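## Task

Using the steel tweezers, transfer the yellow piece, and no other, from its pocket into the tray without squashing it. The piece may be held only between the tweezer tips until it rests in the tray. No arm or gripper may contact the piece, and neither the tweezers nor any arm or gripper may contact the board. Finish with the tweezers still in hand, clear of the piece, and the arms contacting nothing else.

## Robot and tools

Robot: two arms, left_arm and right_arm, each with a two-finger parallel gripper. The tweezers are a separate tool that a gripper must pick up and squeeze. The piece travels only between the tweezer tips, never touched by fingers. Loose objects may get an occasional small nudge. Anything that leaves the table, or is set down off it, means failure.

Frame: every pose, target and reported hand position is in the scene frame. Its origin is at table-top height, halfway between the two nominal arm bases. +x points out over the table, +z points up, and left_arm sits on the +y side. Camera left and right do not match arm names. Real bases are offset from nominal; a BASES line, if present, gives their calibrated places. Reported hand position and orientation can be off by a few centimetres, more at long reach.

Gripper axes: fingers point along the gripper's +z and open and close along its y. end_effector_position is the point between the pads, roughly 5 mm short of the fingertips.

The 16-number row: one flat list covering both arms. Numbers 1-8 are left_arm: x, y, z in metres, then quaternion qw, qx, qy, qz (w first), then opening. Numbers 9-16 are the same eight for right_arm. x, y, z and the quaternion are an absolute pose in the scene frame, not an offset. Opening runs from -1 (closed) to +1 (fully open, 0.070 m). Fully open to closed takes about 1.0 s or more. Always fill all 16 numbers. An idle arm should get its whole last-reported pose and its current opening repeated every call. Sending 0 as an opening is itself a command. To hold an orientation steady, repeat the same quaternion you sent before rather than the drifted reported one.

execute_actions(actions, cameras): actions is a list of actions. Each action is a table of up to 15 rows, each row lasting one 1/30 s step; a short table repeats its last row to fill 15 steps. A target more than 0.6 m from a gripper's position at action start, along any of that gripper's own axes, gets the action refused for both arms. If the first action fails that check against the latest reported state, or any action is malformed, the whole call is rejected. An empty actions list just returns state and images. cameras: omitted, null or ["all"] gives all; [] gives none; names are cam_head_left, cam_head_right, cam_left_wrist, cam_right_wrist (each 672x504).

move(target, speed, blend, opening_speed, blocking, cameras): drives each gripper in a straight line from its Hand target to the target pose. target is one 16-number row or a list of up to 15 rows, all sharing a 10 s cap; no 0.6 m check. speed in m/s, 0.002 to 2.2, default 0.25 (rotation up to twice that in rad/s); one value or one per target. blend in metres rounds corners at intermediate targets; 0 is default. opening_speed is per second on the -1 to +1 scale, at least 0.2. blocking=false returns after about 0.5 s while the move continues; a new move replaces it. Moves do not avoid obstacles or the other arm. Faster moves lag and stray more and hit harder; aiming past a contact presses harder. Do not route a path near an arm's own base (it can flip the shoulder posture); go around. The result adds a move: line with the ending (done, off_target, moving, held, fault) and limits (paced = pose clipped, held = steps withheld). done means within 3 mm and 2 degrees; neither done nor off_target tells you about contact.

wait(seconds 0 to 10): let time run holding last commands. stop(): brakes a running move. zoom_image(camera, region [x0, y0, x1, y1] in pixels, at most 504x504): closer look at the latest image. finished_scene(scene): ends the current scene irreversibly, pass its number; the goal must be met and stable.

Result lines: end_effector_position and end_effector_quat_wxyz per arm; Hand target (where the arm is actually being sent, possibly short of your command, so send the remainder next); Tool commands; grip_measured (measured opening on the command scale; the last Joint positions value is opening in metres); Joint positions; Joint torques (include own weight, offset and noisy, positive toward larger joint value); step readings for execute_actions; MOTOR HOT, TORQUE FAULT, OVER-TEMPERATURE FAULT lines; camera calibration changes.

Control facts: commanded orientation is clipped to 32 degrees from the measured one each step; position gets priority. Joints move at most 3 rad/s. To grip, command about 0.05 below grip_measured at first contact for full force, less for a lighter hold; parts under 2 mm wide get less force. Pad force tops out near 20 N.

Avoid: contact torque at load limits (waist, shoulder, elbow 20.4 N m; forearm roll, wrist pitch, wrist roll 7.12 N m, with those wrist motors giving only about 4 N m) causes a 10 s arm stop. Motors heat when loaded, stretched or pushing at unreachable poses; at 80 °C the arm drops everything. Arms colliding or a gripper closing on the other gripper's fingers can fail the scene; the clearance check does not guarantee no contact. Do not drop, slam or release moving parts, and keep everything off the board except the piece and tray work.

Joint ranges (rad): waist -2.618 to 2.618, shoulder 0 to 3.140, elbow -2.967 to 0 (straight at -2.831), forearm roll -1.745 to 1.745, wrist pitch -1.220 to 1.220, wrist roll -2.094 to 2.094.

Each tool is called after "Request:" as name([rows], argument=value, ...), one row to a line, values as JSON.

## Session

Request:
execute_actions(actions=[])

Scene clock: 0.00 s.
left_arm: end_effector_position=(+0.3506, +0.5379, +0.2713) grip_measured=+1.00 end_effector_quat_wxyz=(+0.514, -0.312, +0.777, +0.190) | right_arm: end_effector_position=(+0.3371, -0.1147, +0.1460) grip_measured=+1.00 end_effector_quat_wxyz=(+0.510, -0.129, +0.806, -0.271)
Joint positions: left_arm=[0.534 1.348 -0.865 1.43 0.141 -1.518 0.07] | right_arm=[0.908 1.719 -0.584 -1.642 1.135 1.939 0.07]
Joint torques (N m): no reading
Motor temperatures (°C): left_arm=[25 34 26 32 27 29] | right_arm=[26 28 27 24 25 28]
Hand target: left_arm +0.3506, +0.5379, +0.2713; +0.514, -0.312, +0.777, +0.190 | right_arm +0.3371, -0.1147, +0.1460; +0.510, -0.129, +0.806, -0.271
Tool commands: left_gripper/opening=+1.0 right_gripper/opening=+1.0

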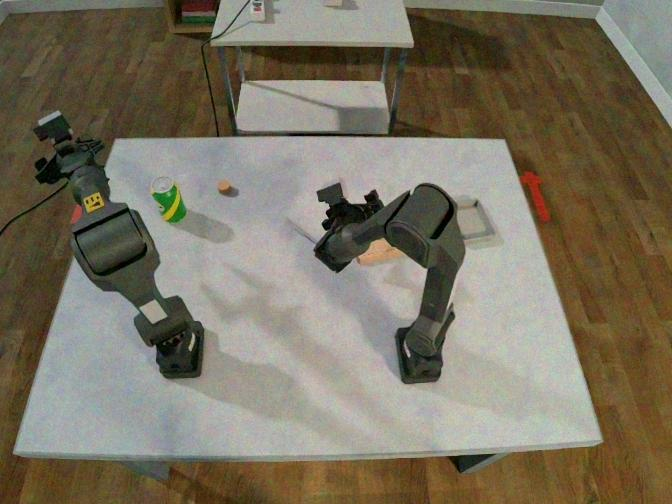

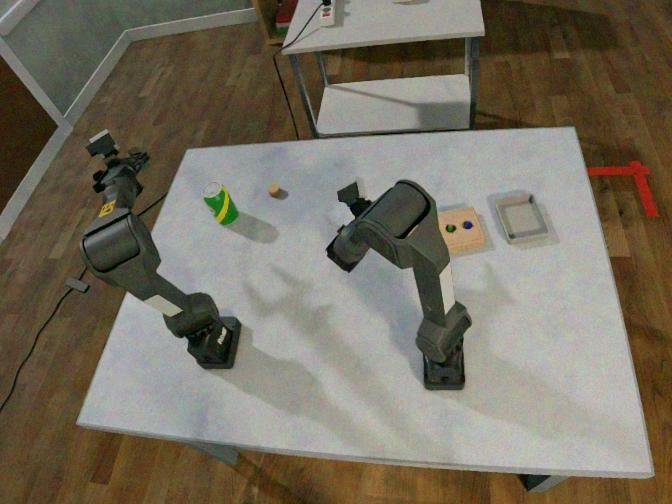

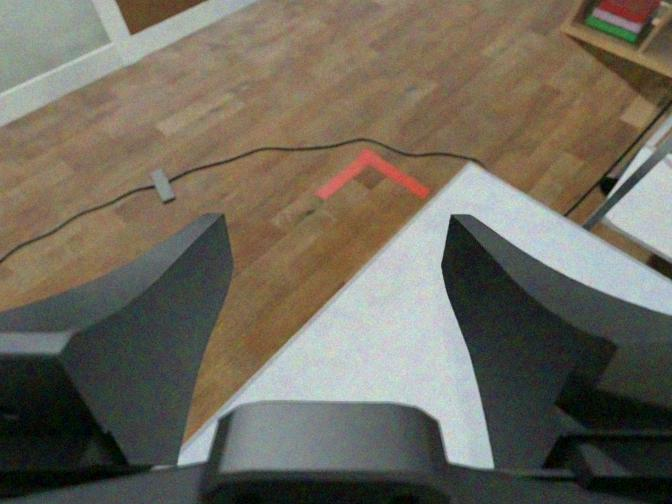

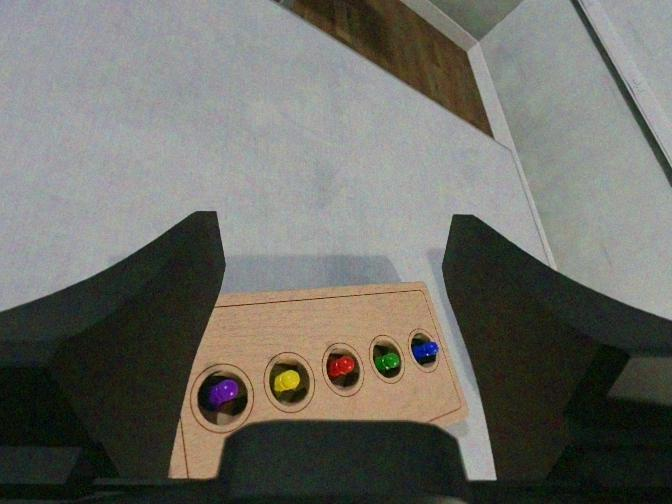

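Request:
zoom_image(camera="cam_head_left", region=[260, 160, 520, 300])

Request:
zoom_image(camera="cam_head_right", region=[300, 160, 580, 300])

Request:
zoom_image(camera="cam_right_wrist", region=[170, 260, 500, 480])

Scaled by 1.938 (camera's finer frame: 960x720).

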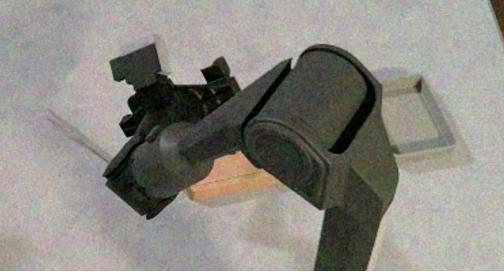

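Scaled by 1.800 (camera's finer frame: 960x720).

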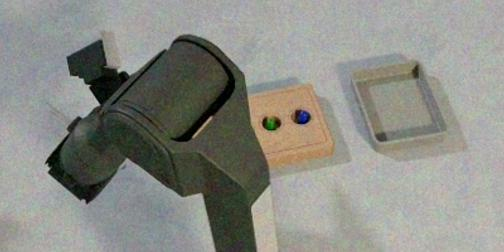

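Scaled by 1.527 (camera's finer frame: 960x720).

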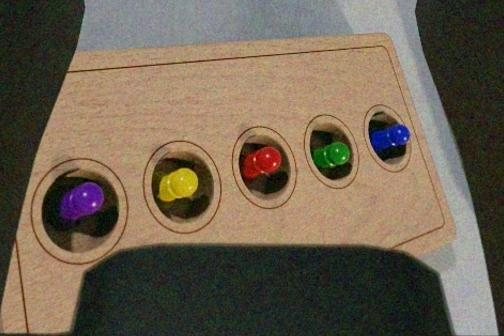

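Request:
move([
  [0.3506, 0.5379, 0.2713, 0.514, -0.312, 0.777, 0.190, 1, 0.30, -0.25, 0.33, 0, 0.25882, 0.965926, 0, 1],
  [0.3506, 0.5379, 0.2713, 0.514, -0.312, 0.777, 0.190, 1, 0.14, -0.48, 0.25, 0, 0.5, 0.866025, 0, 1],
], speed=0.4, blend=0.05)

Scene clock: 9.63 s.
left_arm: end_effector_position=(+0.3505, +0.5380, +0.2713) grip_measured=+1.00 end_effector_quat_wxyz=(+0.514, -0.312, +0.776, +0.190) | right_arm: end_effector_position=(+0.1404, -0.4802, +0.2493) grip_measured=+1.00 end_effector_quat_wxyz=(+0.150, +0.492, +0.852, -0.095)
Joint positions: left_arm=[0.534 1.348 -0.865 1.431 0.141 -1.519 0.07] | right_arm=[-1.137 1.274 -1.192 0.001 1.22 -0.044 0.07]
Joint torques (N m): left_arm=[-0.39 -5.37 -6.01 0.22 0.09 -0.11] | right_arm=[-0.56 -3.69 -3.67 -0.13 -0.24 0.06]
Hand target: left_arm +0.3506, +0.5379, +0.2713; +0.514, -0.312, +0.776, +0.190 | right_arm +0.1400, -0.4801, +0.2495; +0.150, +0.492, +0.852, -0.095
Off the commanded pose: left_arm 0.000 m, 0 deg | right_arm 0.001 m, 20 deg.
joint sent to its limit (right arm) — joint 5 (wrist pitch), upper limit. The joint targets are off in orientation, not in position.
move: off_target (right_arm); limits=paced
cam_left_wrist: T_world_to_cam=[[0.687927, -0.725756, 0.00586979, 0.151254], [-0.623347, -0.594959, -0.507408, 0.673568], [0.371747, 0.3454, -0.861686, 0.0360343], [0, 0, 0, 1]] pos_world=[0.302419, 0.498072, 0.371936]
cam_right_wrist: T_world_to_cam=[[-0.859064, -0.511344, 0.0231413, -0.133768], [-0.491464, 0.836616, 0.241944, 0.41249], [-0.143077, 0.196472, -0.970014, 0.478196], [0, 0, 0, 1]] pos_world=[0.156228, -0.50745, 0.367154]

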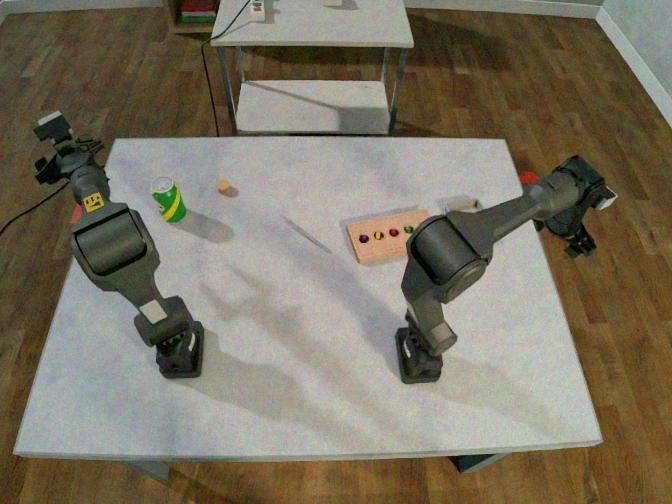

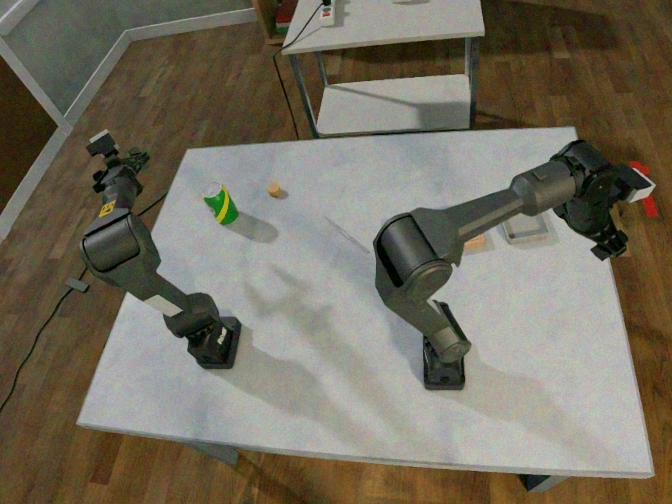

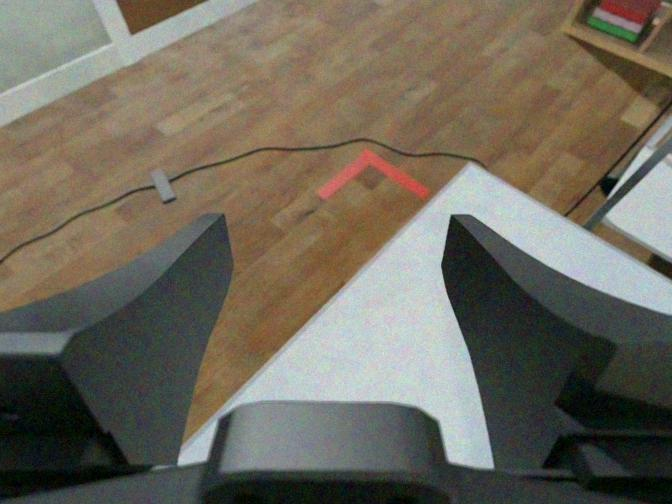

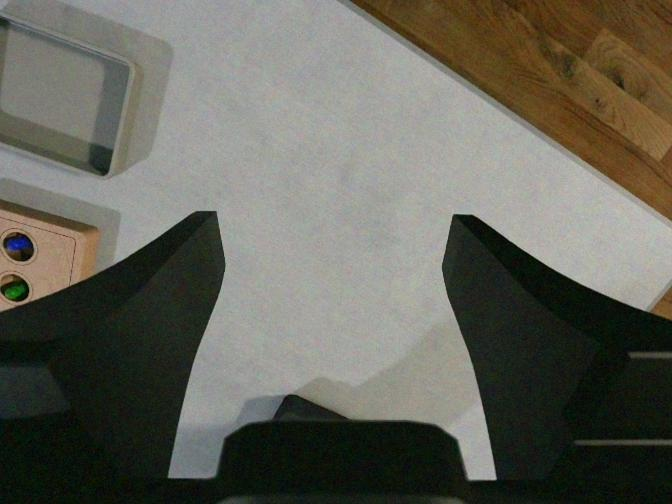

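Request:
zoom_image(camera="cam_head_left", region=[265, 190, 445, 290])

Request:
zoom_image(camera="cam_head_right", region=[300, 200, 400, 270])

Scaled by 2.800 (camera's finer frame: 960x720).

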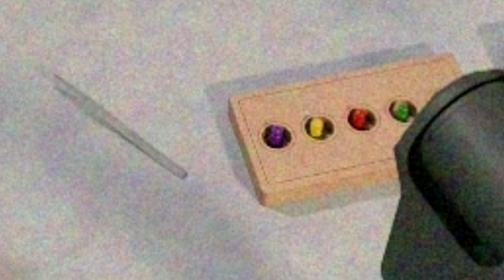

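Scaled by 5.040 (camera's finer frame: 960x720).

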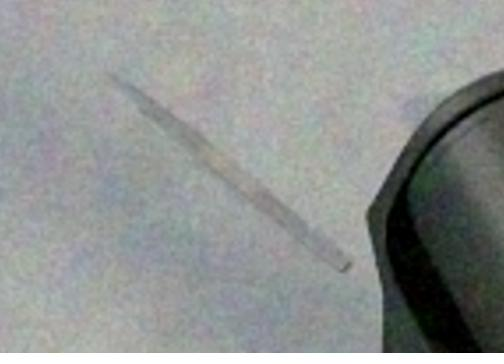

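Request:
move([
  [0.3505, 0.5380, 0.2713, 0.514, -0.312, 0.776, 0.190, 1, 0.30, -0.25, 0.28, 0, 0.0, 1, 0, 1],
  [0.3505, 0.5380, 0.2713, 0.514, -0.312, 0.776, 0.190, 1, 0.335, 0.01, 0.13, 0.3510,-0.3684,0.8473,0.1526, 1],
], speed=0.4, blend=0.06)

Scene clock: 31.40 s.
left_arm: end_effector_position=(+0.3505, +0.5381, +0.2713) grip_measured=+1.00 end_effector_quat_wxyz=(+0.514, -0.312, +0.776, +0.190) | right_arm: end_effector_position=(+0.3353, +0.0100, +0.1306) grip_measured=+1.00 end_effector_quat_wxyz=(+0.352, -0.368, +0.847, +0.152)
Joint positions: left_arm=[0.534 1.348 -0.864 1.444 0.141 -1.533 0.07] | right_arm=[0.474 1.601 -0.805 1.14 0.231 -1.345 0.07]
Joint torques (N m): left_arm=[0.17 -6.36 -5.98 0.23 0.14 -0.16] | right_arm=[-1.43 -3.77 -3.43 0.02 -0.13 0.09]
Hand target: left_arm +0.3505, +0.5380, +0.2713; +0.514, -0.312, +0.776, +0.190 | right_arm +0.3350, +0.0100, +0.1300; +0.351, -0.368, +0.847, +0.153
Off the commanded pose: left_arm 0.000 m, 0 deg | right_arm 0.001 m, 0 deg.
move: done
cam_left_wrist: T_world_to_cam=[[0.688354, -0.725345, 0.00662611, 0.150775], [-0.622388, -0.595291, -0.508195, 0.673563], [0.372561, 0.345694, -0.861217, 0.0354552], [0, 0, 0, 1]] pos_world=[0.302222, 0.498073, 0.371837]
cam_right_wrist: T_world_to_cam=[[0.737926, -0.674707, 0.0153634, -0.245739], [-0.660961, -0.727118, -0.185553, 0.255177], [0.136365, 0.12677, -0.982514, 0.203168], [0, 0, 0, 1]] pos_world=[0.322295, -0.006014, 0.25074]

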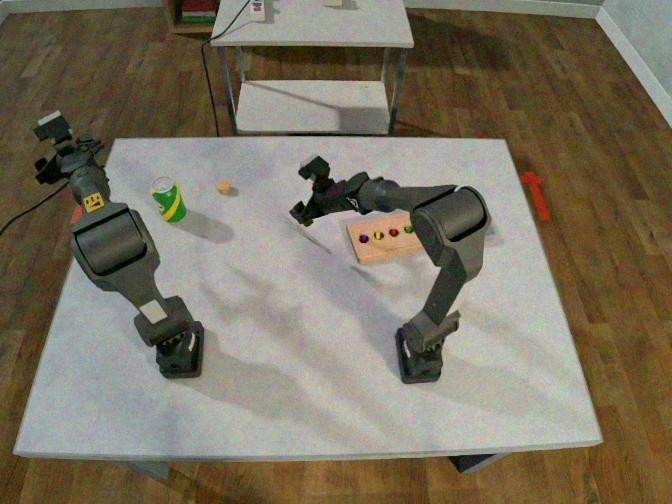

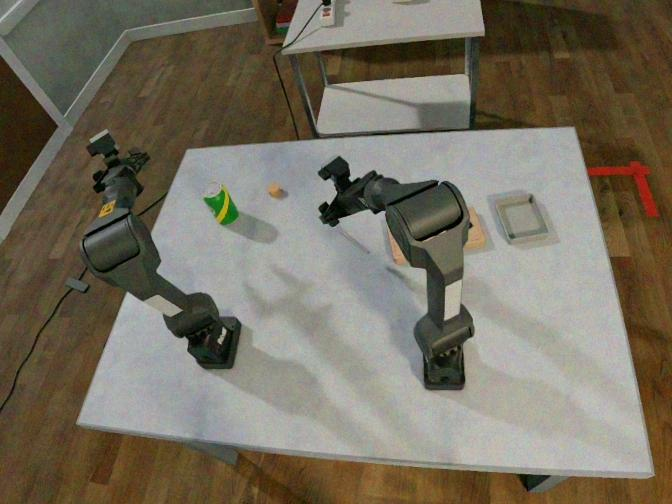

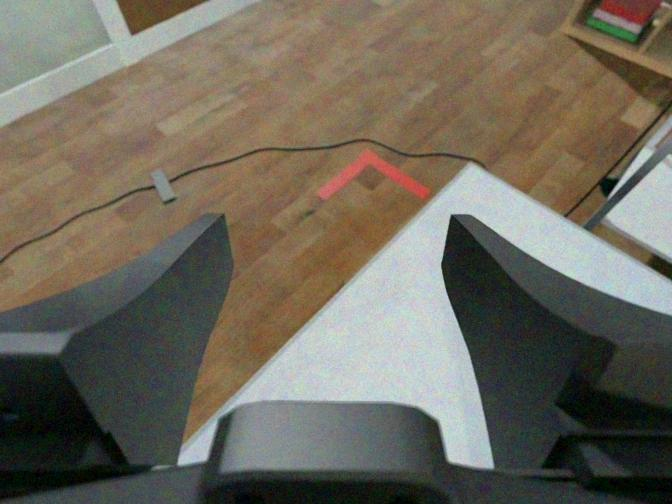

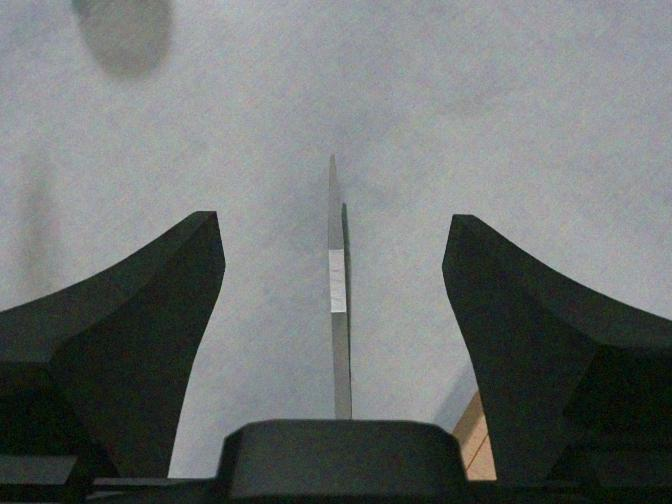

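Request:
zoom_image(camera="cam_right_wrist", region=[240, 130, 440, 430])

Scaled by 1.680 (camera's finer frame: 960x720).

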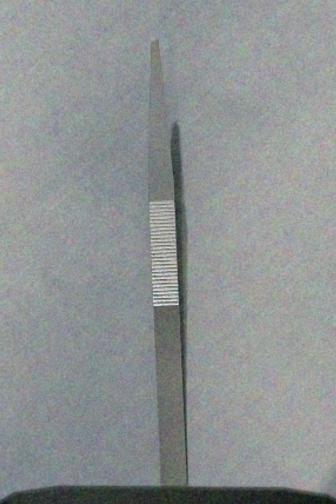

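Request:
move(target=[0.25, 0.22, 0.12, 0.4653, 0.4217, 0.7304, -0.2687, 1, 0.335, 0.01, 0.13, 0.3510,-0.3684,0.8473,0.1526, 1], speed=0.35, cameras=["cam_left_wrist"])

Scene clock: 45.47 s.
left_arm: end_effector_position=(+0.2504, +0.2187, +0.1194) grip_measured=+1.00 end_effector_quat_wxyz=(+0.511, +0.378, +0.741, -0.217) | right_arm: end_effector_position=(+0.3351, +0.0100, +0.1303) grip_measured=+1.00 end_effector_quat_wxyz=(+0.351, -0.368, +0.847, +0.152)
Joint positions: left_arm=[0.705 1.557 -0.221 1.754 -1.215 -0.275 0.07] | right_arm=[0.474 1.601 -0.804 1.142 0.231 -1.346 0.07]
Joint torques (N m): left_arm=[0.26 -4.17 -3.19 -0.13 -0.87 -0.19] | right_arm=[-1.52 -4.36 -3.35 0.25 -0.21 -0.11]
Hand target: left_arm +0.2507, +0.2192, +0.1196; +0.511, +0.378, +0.741, -0.216 | right_arm +0.3350, +0.0100, +0.1300; +0.351, -0.368, +0.847, +0.153
Off the commanded pose: left_arm 0.001 m, 9 deg | right_arm 0.000 m, 0 deg.
joint read past its limit (left arm) — joint 5 (wrist pitch), lower limit.
joint sent to its limit (left arm) — joint 4 (forearm roll), upper limit; joint 5 (wrist pitch), lower limit. The joint targets are off in orientation, not in position.
move: off_target (left_arm)
cam_left_wrist: T_world_to_cam=[[-0.772697, -0.629223, -0.0837784, 0.344595], [-0.504508, 0.688851, -0.520534, 0.035046], [0.385243, -0.359948, -0.849721, 0.202086], [0, 0, 0, 1]] pos_world=[0.206096, 0.265426, 0.218829]

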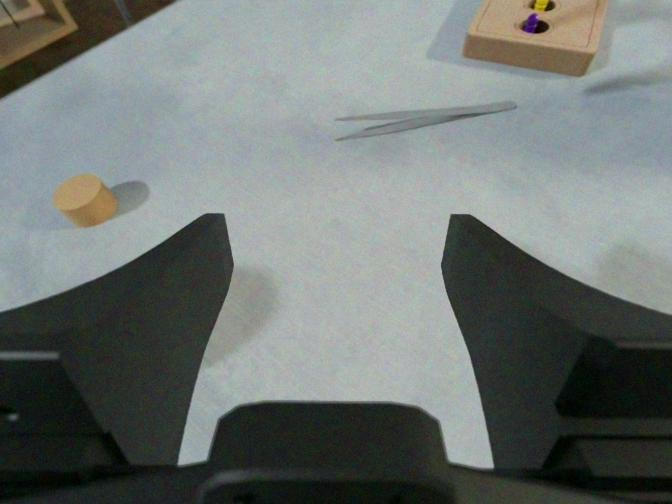

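Request:
zoom_image(camera="cam_left_wrist", region=[320, 70, 540, 170])

Request:
zoom_image(camera="cam_left_wrist", region=[450, 0, 620, 90])

Scaled by 2.291 (camera's finer frame: 960x720).

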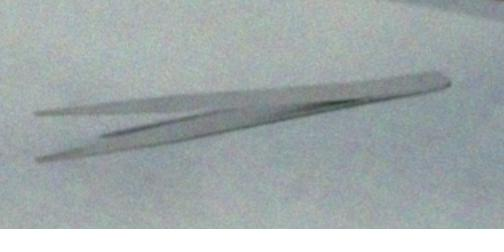

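Scaled by 2.965 (camera's finer frame: 960x720).

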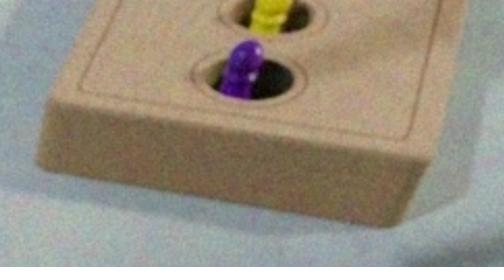

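Request:
move([
  [0.2507, 0.2192, 0.1196, 0.511, 0.378, 0.741, -0.216, 1, 0.3378, 0.0212, 0.10, 0, -0.4067, 0.9135, 0, -0.143],
  [0.2507, 0.2192, 0.1196, 0.511, 0.378, 0.741, -0.216, 1, 0.3378, 0.0212, 0.035, 0, -0.4067, 0.9135, 0, -0.143],
], speed=[0.2, 0.1], cameras=["cam_left_wrist", "cam_right_wrist"])

Scene clock: 62.27 s.
left_arm: end_effector_position=(+0.2507, +0.2191, +0.1196) grip_measured=+1.00 end_effector_quat_wxyz=(+0.511, +0.378, +0.741, -0.216) | right_arm: end_effector_position=(+0.3376, +0.0209, +0.0339) grip_measured=-0.14 end_effector_quat_wxyz=(-0.001, -0.407, +0.914, +0.000)
Joint positions: left_arm=[0.706 1.556 -0.222 1.754 -1.215 -0.275 0.07] | right_arm=[0.606 2.153 -1.52 0 1.026 -0.184 0.03]
Joint torques (N m): left_arm=[-0.29 -2.38 -2.83 0.07 -1.02 0.13] | right_arm=[-1.17 -8.47 -3.87 0.12 -0.06 -0.1]
Hand target: left_arm +0.2507, +0.2191, +0.1196; +0.511, +0.378, +0.741, -0.216 | right_arm +0.3378, +0.0212, +0.0350; +0.000, -0.407, +0.914, +0.000
Off the commanded pose: left_arm 0.000 m, 0 deg | right_arm 0.001 m, 0 deg.
joint sent to its limit (left arm) — joint 4 (forearm roll), upper limit; joint 5 (wrist pitch), lower limit. The joint targets still meet the commanded pose.
move: done
cam_left_wrist: T_world_to_cam=[[-0.771988, -0.629858, -0.0855183, 0.345289], [-0.504476, 0.688971, -0.520407, 0.0349275], [0.386702, -0.358606, -0.849625, 0.20165], [0, 0, 0, 1]] pos_world=[0.2062, 0.265732, 0.219032]
cam_right_wrist: T_world_to_cam=[[0.754679, -0.65609, 0.00252641, -0.244193], [-0.541842, -0.621082, 0.566272, 0.178716], [-0.369956, -0.428723, -0.824214, 0.283611], [0, 0, 0, 1]] pos_world=[0.386047, 0.0723752, 0.133171]

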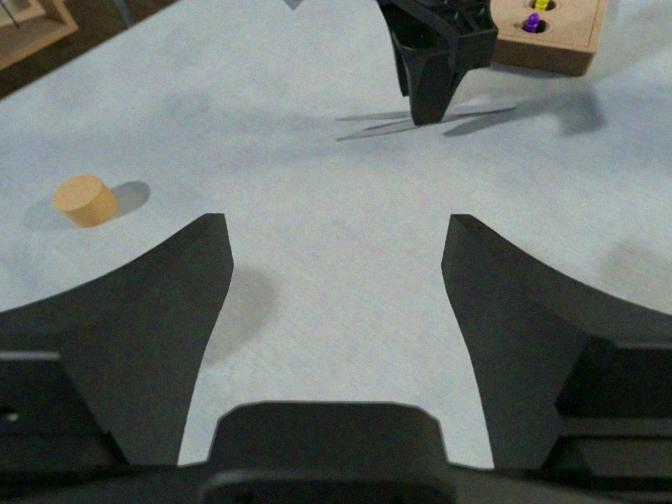

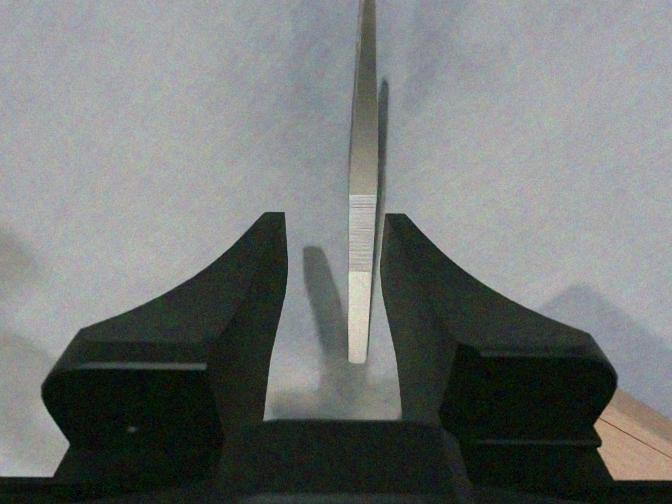

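Request:
zoom_image(camera="cam_right_wrist", region=[240, 60, 440, 380])

Request:
zoom_image(camera="cam_left_wrist", region=[320, 40, 540, 160])

Scaled by 1.575 (camera's finer frame: 960x720).

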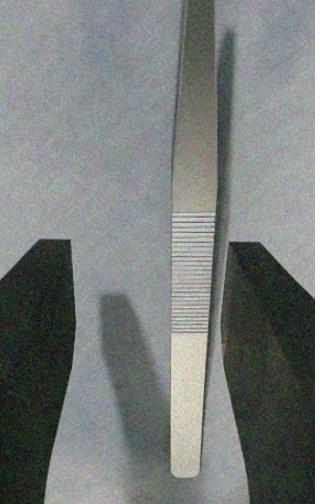

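Scaled by 2.291 (camera's finer frame: 960x720).

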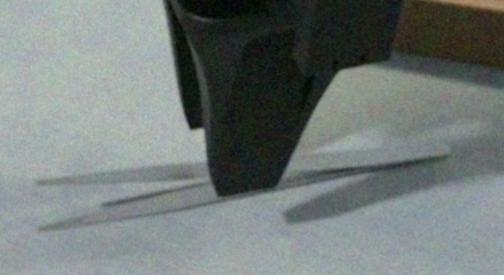

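Request:
move(target=[0.2507, 0.2192, 0.1196, 0.511, 0.378, 0.741, -0.216, 1, 0.3378, 0.0212, 0.014, 0, -0.4067, 0.9135, 0, -0.143], speed=0.04, cameras=["cam_left_wrist", "cam_right_wrist"])

Request:
zoom_image(camera="cam_left_wrist", region=[320, 40, 540, 160])

Request:
zoom_image(camera="cam_right_wrist", region=[240, 60, 440, 380])

Scene clock: 64.40 s.
left_arm: end_effector_position=(+0.2507, +0.2191, +0.1196) grip_measured=+1.00 end_effector_quat_wxyz=(+0.511, +0.378, +0.741, -0.216) | right_arm: end_effector_position=(+0.3380, +0.0212, +0.0139) grip_measured=-0.14 end_effector_quat_wxyz=(+0.000, -0.407, +0.914, +0.000)
Joint positions: left_arm=[0.706 1.556 -0.222 1.754 -1.215 -0.275 0.07] | right_arm=[0.606 2.187 -1.493 0 0.963 -0.184 0.03]
Joint torques (N m): left_arm=[-0.28 -2.13 -2.42 0.07 -1.05 0.09] | right_arm=[-1.44 -7.36 -3.53 0.08 -0.09 -0.1]
Hand target: left_arm +0.2507, +0.2191, +0.1196; +0.511, +0.378, +0.741, -0.216 | right_arm +0.3378, +0.0212, +0.0140; +0.000, -0.407, +0.914, +0.000
Off the commanded pose: left_arm 0.000 m, 0 deg | right_arm 0.000 m, 0 deg.
joint sent to its limit (left arm) — joint 4 (forearm roll), upper limit; joint 5 (wrist pitch), lower limit. The joint targets still meet the commanded pose.
move: done
cam_left_wrist: T_world_to_cam=[[-0.771988, -0.629858, -0.0855183, 0.345289], [-0.504476, 0.688971, -0.520407, 0.0349275], [0.386702, -0.358606, -0.849625, 0.20165], [0, 0, 0, 1]] pos_world=[0.2062, 0.265732, 0.219032]
cam_right_wrist: T_world_to_cam=[[0.754642, -0.65613, 0.00298436, -0.244198], [-0.542918, -0.621865, 0.564379, 0.190846], [-0.368451, -0.427524, -0.82551, 0.266932], [0, 0, 0, 1]] pos_world=[0.386247, 0.0725748, 0.113374]

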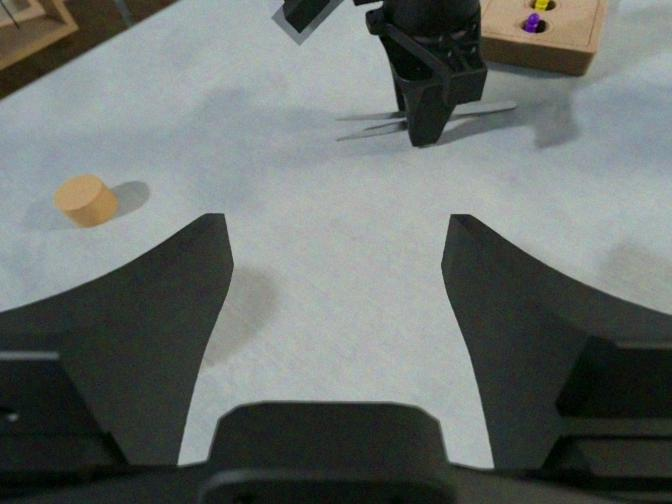

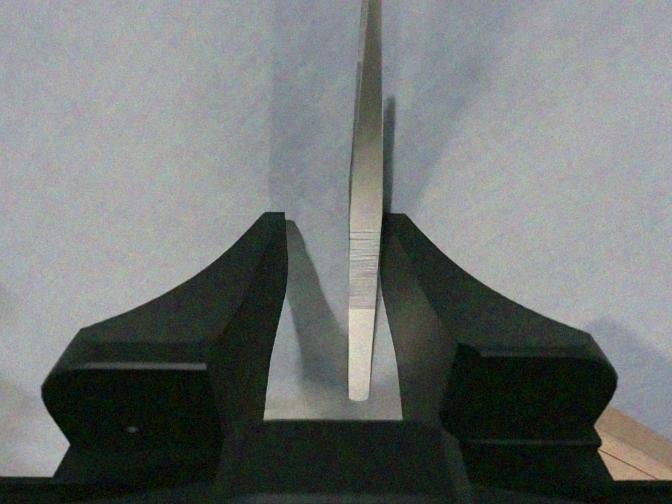

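Scaled by 2.291 (camera's finer frame: 960x720).

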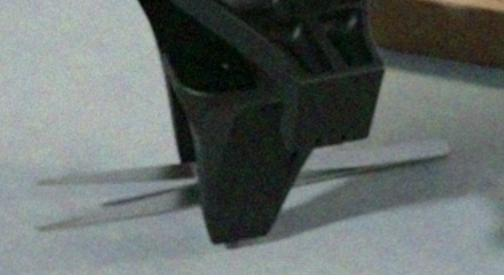

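Scaled by 1.575 (camera's finer frame: 960x720).

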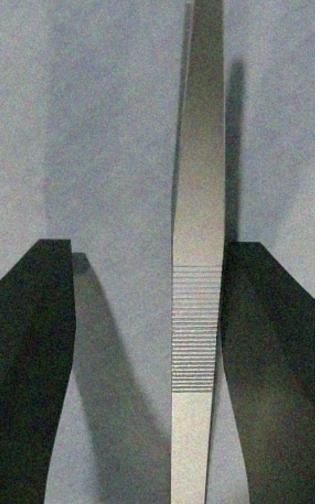

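Request:
move([
  [0.2507, 0.2192, 0.1196, 0.511, 0.378, 0.741, -0.216, 1, 0.3378, 0.0212, 0.0115, 0, -0.4067, 0.9135, 0, -0.143],
  [0.2507, 0.2192, 0.1196, 0.511, 0.378, 0.741, -0.216, 1, 0.3289, 0.0292, 0.0115, 0, -0.4067, 0.9135, 0, -0.143],
], speed=0.03, cameras=["cam_left_wrist", "cam_right_wrist"])

Request:
zoom_image(camera="cam_left_wrist", region=[320, 40, 540, 160])

Request:
zoom_image(camera="cam_right_wrist", region=[240, 0, 440, 380])

Scene clock: 66.13 s.
left_arm: end_effector_position=(+0.2507, +0.2191, +0.1196) grip_measured=+1.00 end_effector_quat_wxyz=(+0.511, +0.378, +0.741, -0.216) | right_arm: end_effector_position=(+0.3289, +0.0293, +0.0113) grip_measured=-0.14 end_effector_quat_wxyz=(+0.000, -0.407, +0.914, +0.000)
Joint positions: left_arm=[0.706 1.556 -0.222 1.754 -1.215 -0.275 0.07] | right_arm=[0.636 2.186 -1.478 0 0.951 -0.155 0.03]
Joint torques (N m): left_arm=[-0.26 -2.29 -2.04 0.06 -1.12 0.06] | right_arm=[-0.75 -8.39 -3.12 0 -0.29 -0.12]
Hand target: left_arm +0.2507, +0.2191, +0.1196; +0.511, +0.378, +0.741, -0.216 | right_arm +0.3289, +0.0292, +0.0115; +0.000, -0.407, +0.914, +0.000
Off the commanded pose: left_arm 0.000 m, 0 deg | right_arm 0.000 m, 0 deg.
joint sent to its limit (left arm) — joint 4 (forearm roll), upper limit; joint 5 (wrist pitch), lower limit. The joint targets still meet the commanded pose.
move: done
cam_left_wrist: T_world_to_cam=[[-0.771988, -0.629858, -0.0855183, 0.345289], [-0.504476, 0.688971, -0.520407, 0.0349275], [0.386702, -0.358606, -0.849625, 0.20165], [0, 0, 0, 1]] pos_world=[0.2062, 0.265732, 0.219032]
cam_right_wrist: T_world_to_cam=[[0.754616, -0.656161, 0.00287337, -0.232059], [-0.542621, -0.621565, 0.564995, 0.192317], [-0.368941, -0.427913, -0.82509, 0.265019], [0, 0, 0, 1]] pos_world=[0.377247, 0.0806748, 0.110673]

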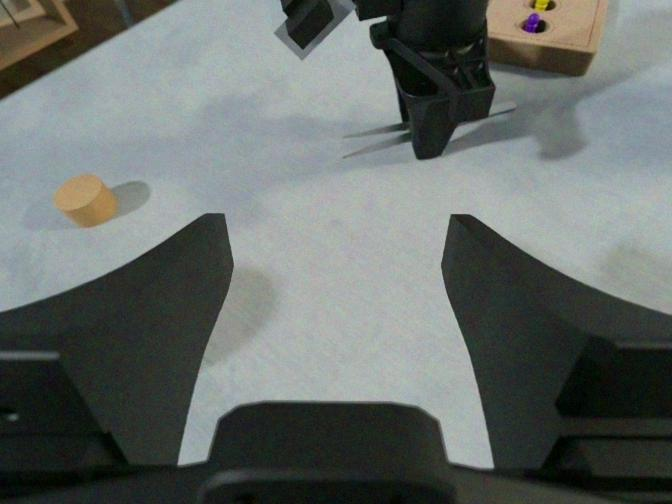

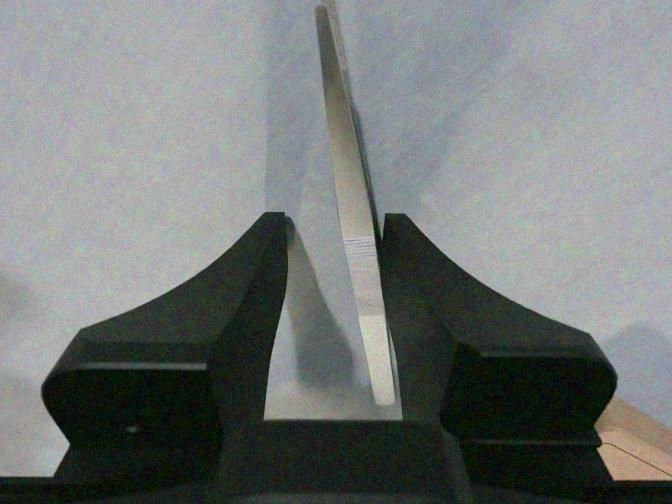

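Scaled by 2.291 (camera's finer frame: 960x720).

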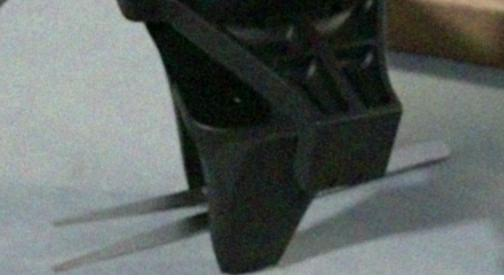

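Scaled by 1.326 (camera's finer frame: 960x720).

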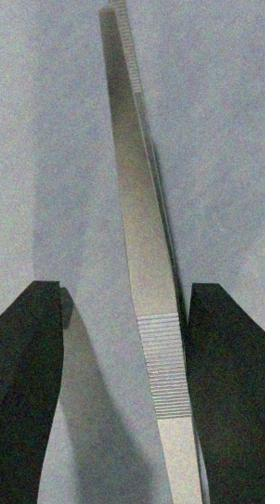

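Request:
move([
  [0.2507, 0.2192, 0.1196, 0.511, 0.378, 0.741, -0.216, 1, 0.3311, 0.0273, 0.0125, 0, -0.4067, 0.9135, 0, -0.143],
  [0.26, 0.21, 0.14, 0.511, 0.378, 0.741, -0.216, 1, 0.3311, 0.0273, 0.08, 0, -0.4067, 0.9135, 0, -0.143],
  [0.32, 0.17, 0.16, 0.4508, 0.192, 0.866, -0.0999, 1, 0.27, -0.10, 0.22, 0.3363, -0.4409, 0.8119, 0.1826, 0.3],
], speed=[0.04, 0.15, 0.3], blend=[0.0, 0.02, 0], opening_speed=1.0)

Scene clock: 92.67 s.
left_arm: end_effector_position=(+0.3202, +0.1700, +0.1605) grip_measured=+1.00 end_effector_quat_wxyz=(+0.451, +0.192, +0.866, -0.100) | right_arm: end_effector_position=(+0.2699, -0.1000, +0.2201) grip_measured=+0.30 end_effector_quat_wxyz=(+0.336, -0.441, +0.812, +0.183)
Joint positions: left_arm=[-0.312 1.194 -0.42 1.116 -0.158 -1.011 0.07] | right_arm=[-0.056 1.181 -0.8 0.811 0.967 -1.378 0.046]
Joint torques (N m): left_arm=[-0.59 -2.11 -4.54 -0.43 -0.48 0.1] | right_arm=[0.71 -1.25 -4.19 0.43 -0.34 -0.13]
Hand target: left_arm +0.3200, +0.1700, +0.1600; +0.451, +0.192, +0.866, -0.100 | right_arm +0.2700, -0.1000, +0.2200; +0.336, -0.441, +0.812, +0.183
Off the commanded pose: left_arm 0.001 m, 0 deg | right_arm 0.000 m, 0 deg.
move: done
cam_left_wrist: T_world_to_cam=[[-0.41546, -0.90935, -0.0217871, 0.294668], [-0.856089, 0.398997, -0.328501, 0.256262], [0.307415, -0.117827, -0.944252, 0.191556], [0, 0, 0, 1]] pos_world=[0.282918, 0.188279, 0.271479]
cam_right_wrist: T_world_to_cam=[[0.844548, -0.535277, 0.014706, -0.287776], [-0.523876, -0.831622, -0.184279, 0.100802], [0.11087, 0.147928, -0.982764, 0.323099], [0, 0, 0, 1]] pos_world=[0.260026, -0.118006, 0.340337]

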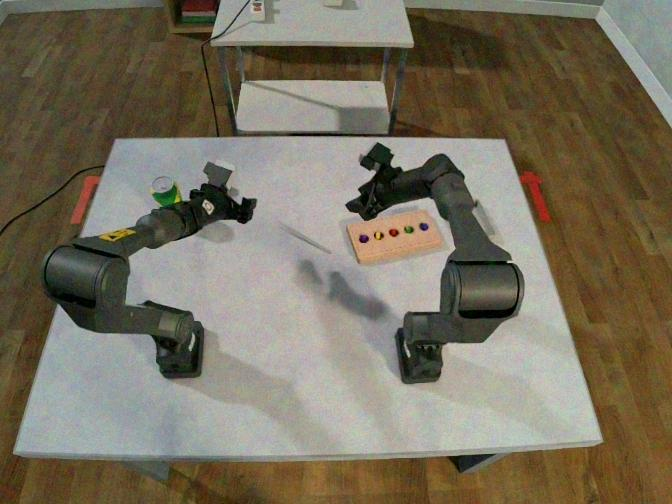

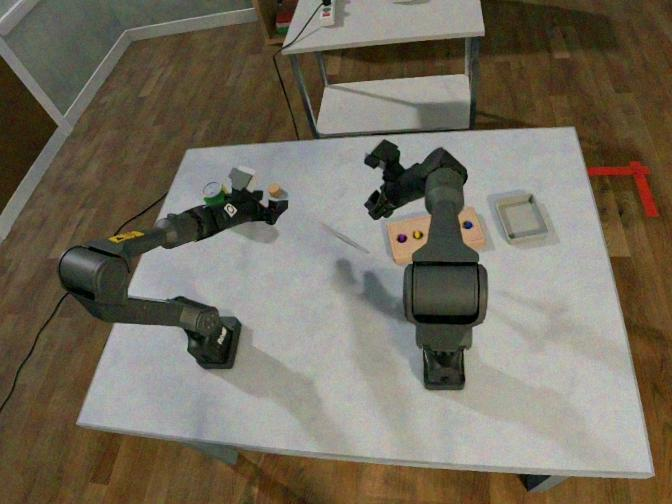

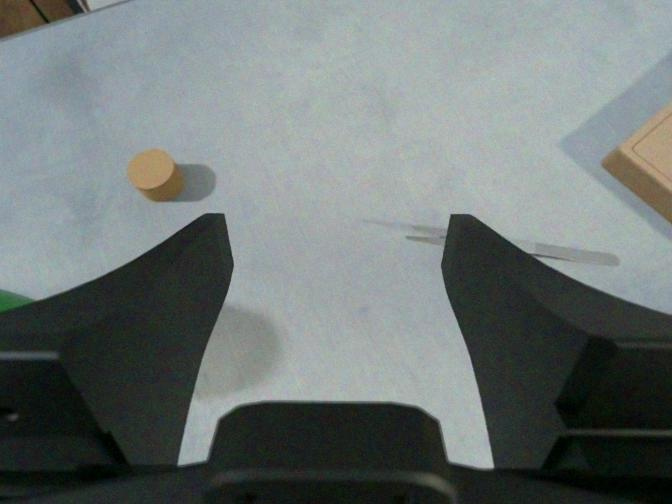

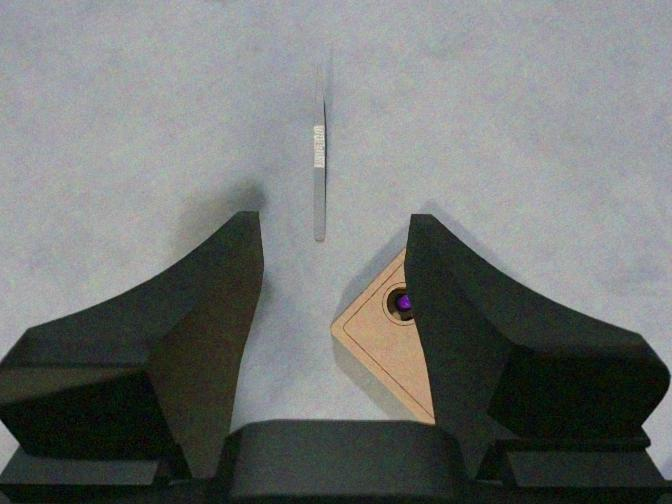

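Request:
zoom_image(camera="cam_left_wrist", region=[340, 190, 640, 300])

Request:
zoom_image(camera="cam_right_wrist", region=[260, 30, 400, 260])

Scaled by 1.680 (camera's finer frame: 960x720).

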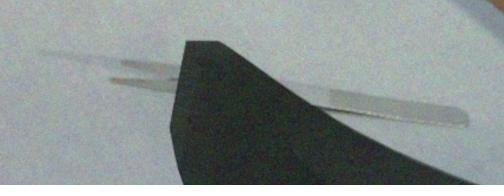

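Scaled by 2.191 (camera's finer frame: 960x720).

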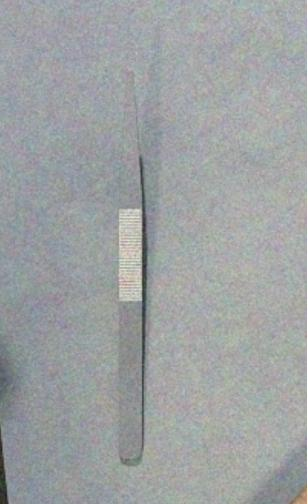

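Request:
move([
  [0.335, 0.13, 0.11, 0, 0.284, 0.9588, 0, 1, 0.27, -0.10, 0.22, 0.3363, -0.4409, 0.8119, 0.1826, 0.3],
  [0.3417, 0.0745, 0.065, 0, -0.4824, 0.8760, 0, 1, 0.27, -0.10, 0.22, 0.3363, -0.4409, 0.8119, 0.1826, 0.3],
], speed=[0.3, 0.3], blend=0.03)

Scene clock: 100.47 s.
left_arm: end_effector_position=(+0.3415, +0.0746, +0.0648) grip_measured=+1.00 end_effector_quat_wxyz=(+0.000, -0.483, +0.876, +0.000) | right_arm: end_effector_position=(+0.2699, -0.1000, +0.2201) grip_measured=+0.30 end_effector_quat_wxyz=(+0.336, -0.441, +0.812, +0.183)
Joint positions: left_arm=[-0.624 2.008 -1.402 -0.001 1.052 -1.583 0.07] | right_arm=[-0.056 1.181 -0.8 0.811 0.967 -1.378 0.045]
Joint torques (N m): left_arm=[-0.05 -10.65 -5.5 0.12 -0.08 0.12] | right_arm=[0.37 -1.34 -4.49 0.39 -0.28 -0.07]
Hand target: left_arm +0.3417, +0.0745, +0.0650; +0.000, -0.482, +0.876, +0.000 | right_arm +0.2700, -0.1000, +0.2200; +0.336, -0.441, +0.812, +0.183
Off the commanded pose: left_arm 0.000 m, 0 deg | right_arm 0.000 m, 0 deg.
move: done
cam_left_wrist: T_world_to_cam=[[0.838197, -0.545021, -0.0194317, -0.240898], [-0.431812, -0.685011, 0.586769, 0.157783], [-0.333112, -0.483438, -0.809521, 0.32072], [0, 0, 0, 1]] pos_world=[0.376888, 0.131837, 0.162366]
cam_right_wrist: T_world_to_cam=[[0.844548, -0.535277, 0.014706, -0.287776], [-0.523876, -0.831622, -0.184279, 0.100802], [0.11087, 0.147928, -0.982764, 0.323099], [0, 0, 0, 1]] pos_world=[0.260026, -0.118006, 0.340337]

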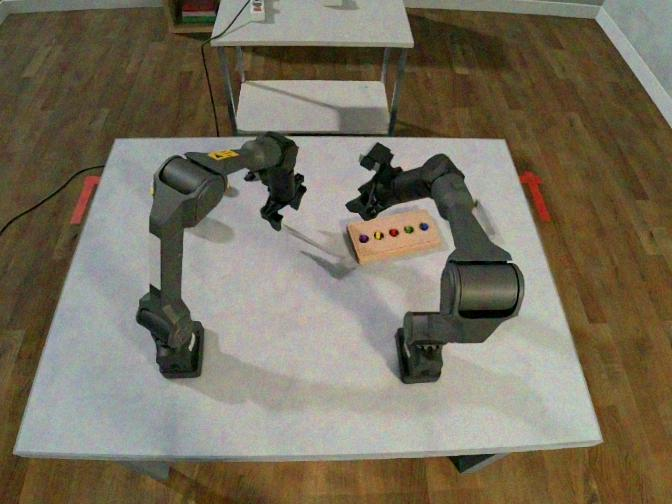

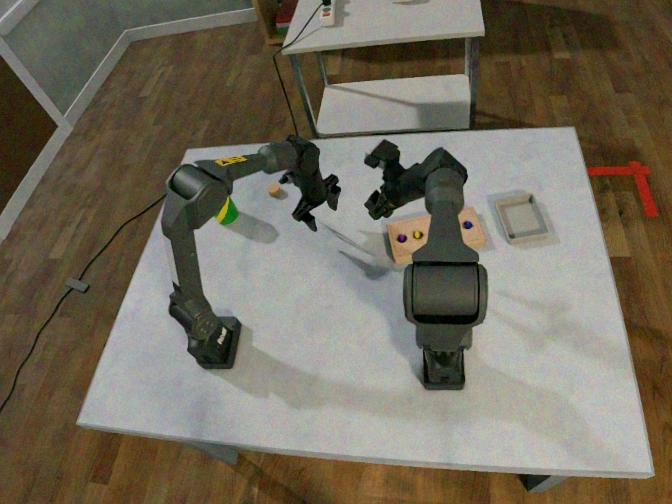

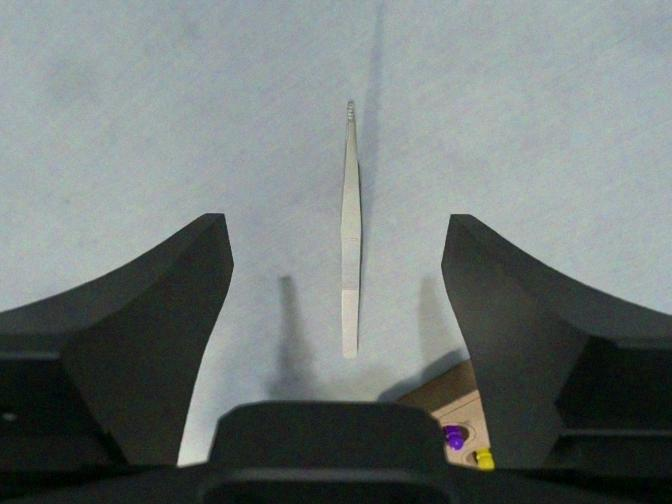

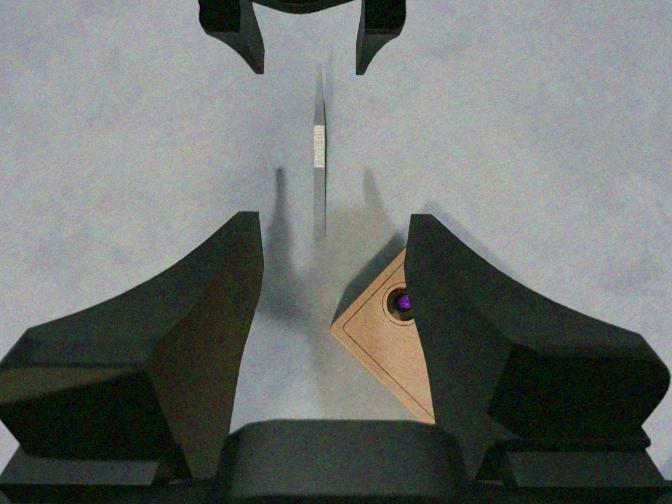

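Request:
zoom_image(camera="cam_left_wrist", region=[220, 80, 460, 380])

Scaled by 1.680 (camera's finer frame: 960x720).

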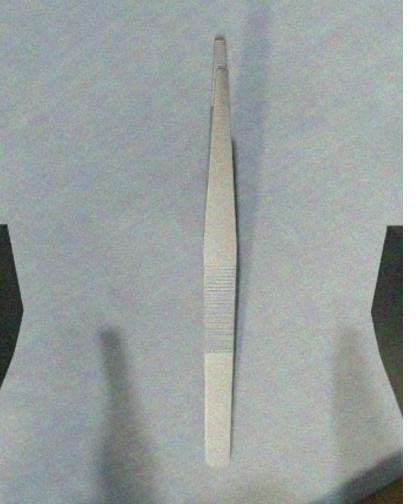

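Request:
move([
  [0.3436, 0.0672, 0.05, 0, -0.4824, 0.8760, 0, 1, 0.27, -0.10, 0.22, 0.3363, -0.4409, 0.8119, 0.1826, 0.3],
  [0.3436, 0.0672, 0.018, 0, -0.4824, 0.8760, 0, 1, 0.27, -0.10, 0.22, 0.3363, -0.4409, 0.8119, 0.1826, 0.3],
], speed=[0.1, 0.06], blend=0.01, cameras=["cam_left_wrist", "cam_right_wrist"])

Request:
zoom_image(camera="cam_left_wrist", region=[210, 40, 470, 400])

Request:
zoom_image(camera="cam_right_wrist", region=[200, 0, 440, 260])

Scene clock: 119.60 s.
left_arm: end_effector_position=(+0.3435, +0.0673, +0.0174) grip_measured=+1.00 end_effector_quat_wxyz=(+0.000, -0.482, +0.876, +0.000) | right_arm: end_effector_position=(+0.2699, -0.1000, +0.2201) grip_measured=+0.30 end_effector_quat_wxyz=(+0.336, -0.441, +0.812, +0.183)
Joint positions: left_arm=[-0.637 2.107 -1.359 -0.001 0.911 -1.595 0.07] | right_arm=[-0.056 1.181 -0.8 0.811 0.967 -1.378 0.045]
Joint torques (N m): left_arm=[-0.29 -12.71 -4.69 -0.02 0.21 -0.18] | right_arm=[0.15 -1.48 -4.48 0.4 -0.24 -0.06]
Hand target: left_arm +0.3436, +0.0672, +0.0180; +0.000, -0.482, +0.876, +0.000 | right_arm +0.2700, -0.1000, +0.2200; +0.336, -0.441, +0.812, +0.183
Off the commanded pose: left_arm 0.001 m, 0 deg | right_arm 0.000 m, 0 deg.
move: done; blend cut to 0.0084 m at target 1
cam_left_wrist: T_world_to_cam=[[0.837838, -0.545583, -0.0191317, -0.247274], [-0.432443, -0.684665, 0.586709, 0.18161], [-0.333197, -0.483294, -0.809572, 0.279344], [0, 0, 0, 1]] pos_world=[0.378788, 0.124439, 0.114866]
cam_right_wrist: T_world_to_cam=[[0.844548, -0.535277, 0.014706, -0.287776], [-0.523876, -0.831622, -0.184279, 0.100802], [0.11087, 0.147928, -0.982764, 0.323099], [0, 0, 0, 1]] pos_world=[0.260026, -0.118006, 0.340337]

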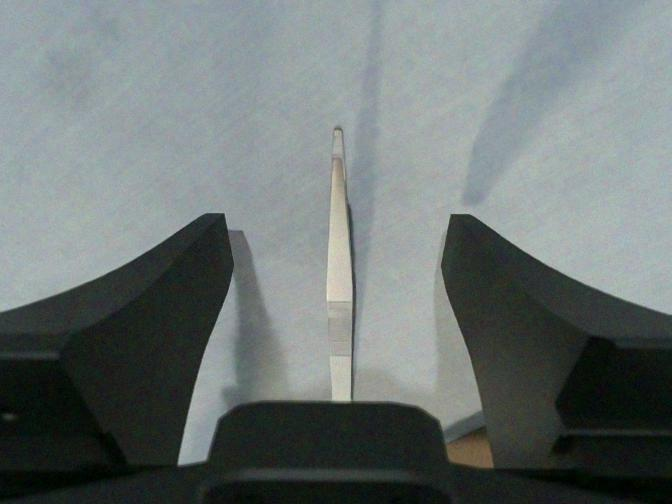

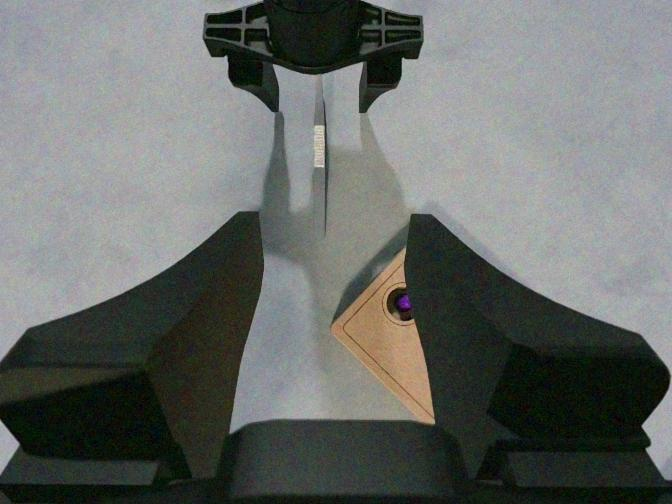

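Scaled by 1.400 (camera's finer frame: 960x720).

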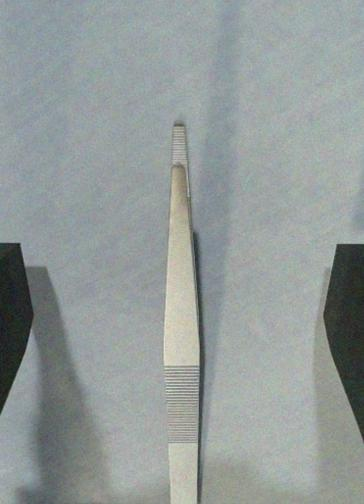

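Scaled by 1.938 (camera's finer frame: 960x720).

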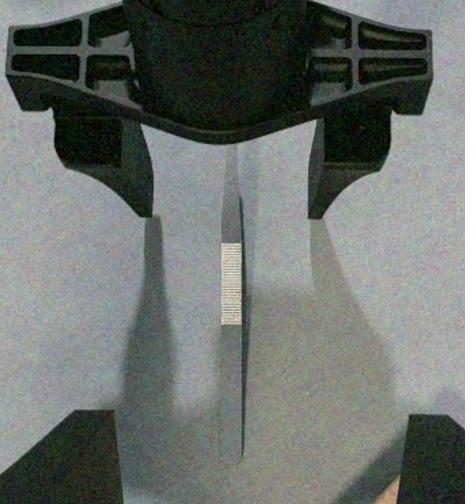

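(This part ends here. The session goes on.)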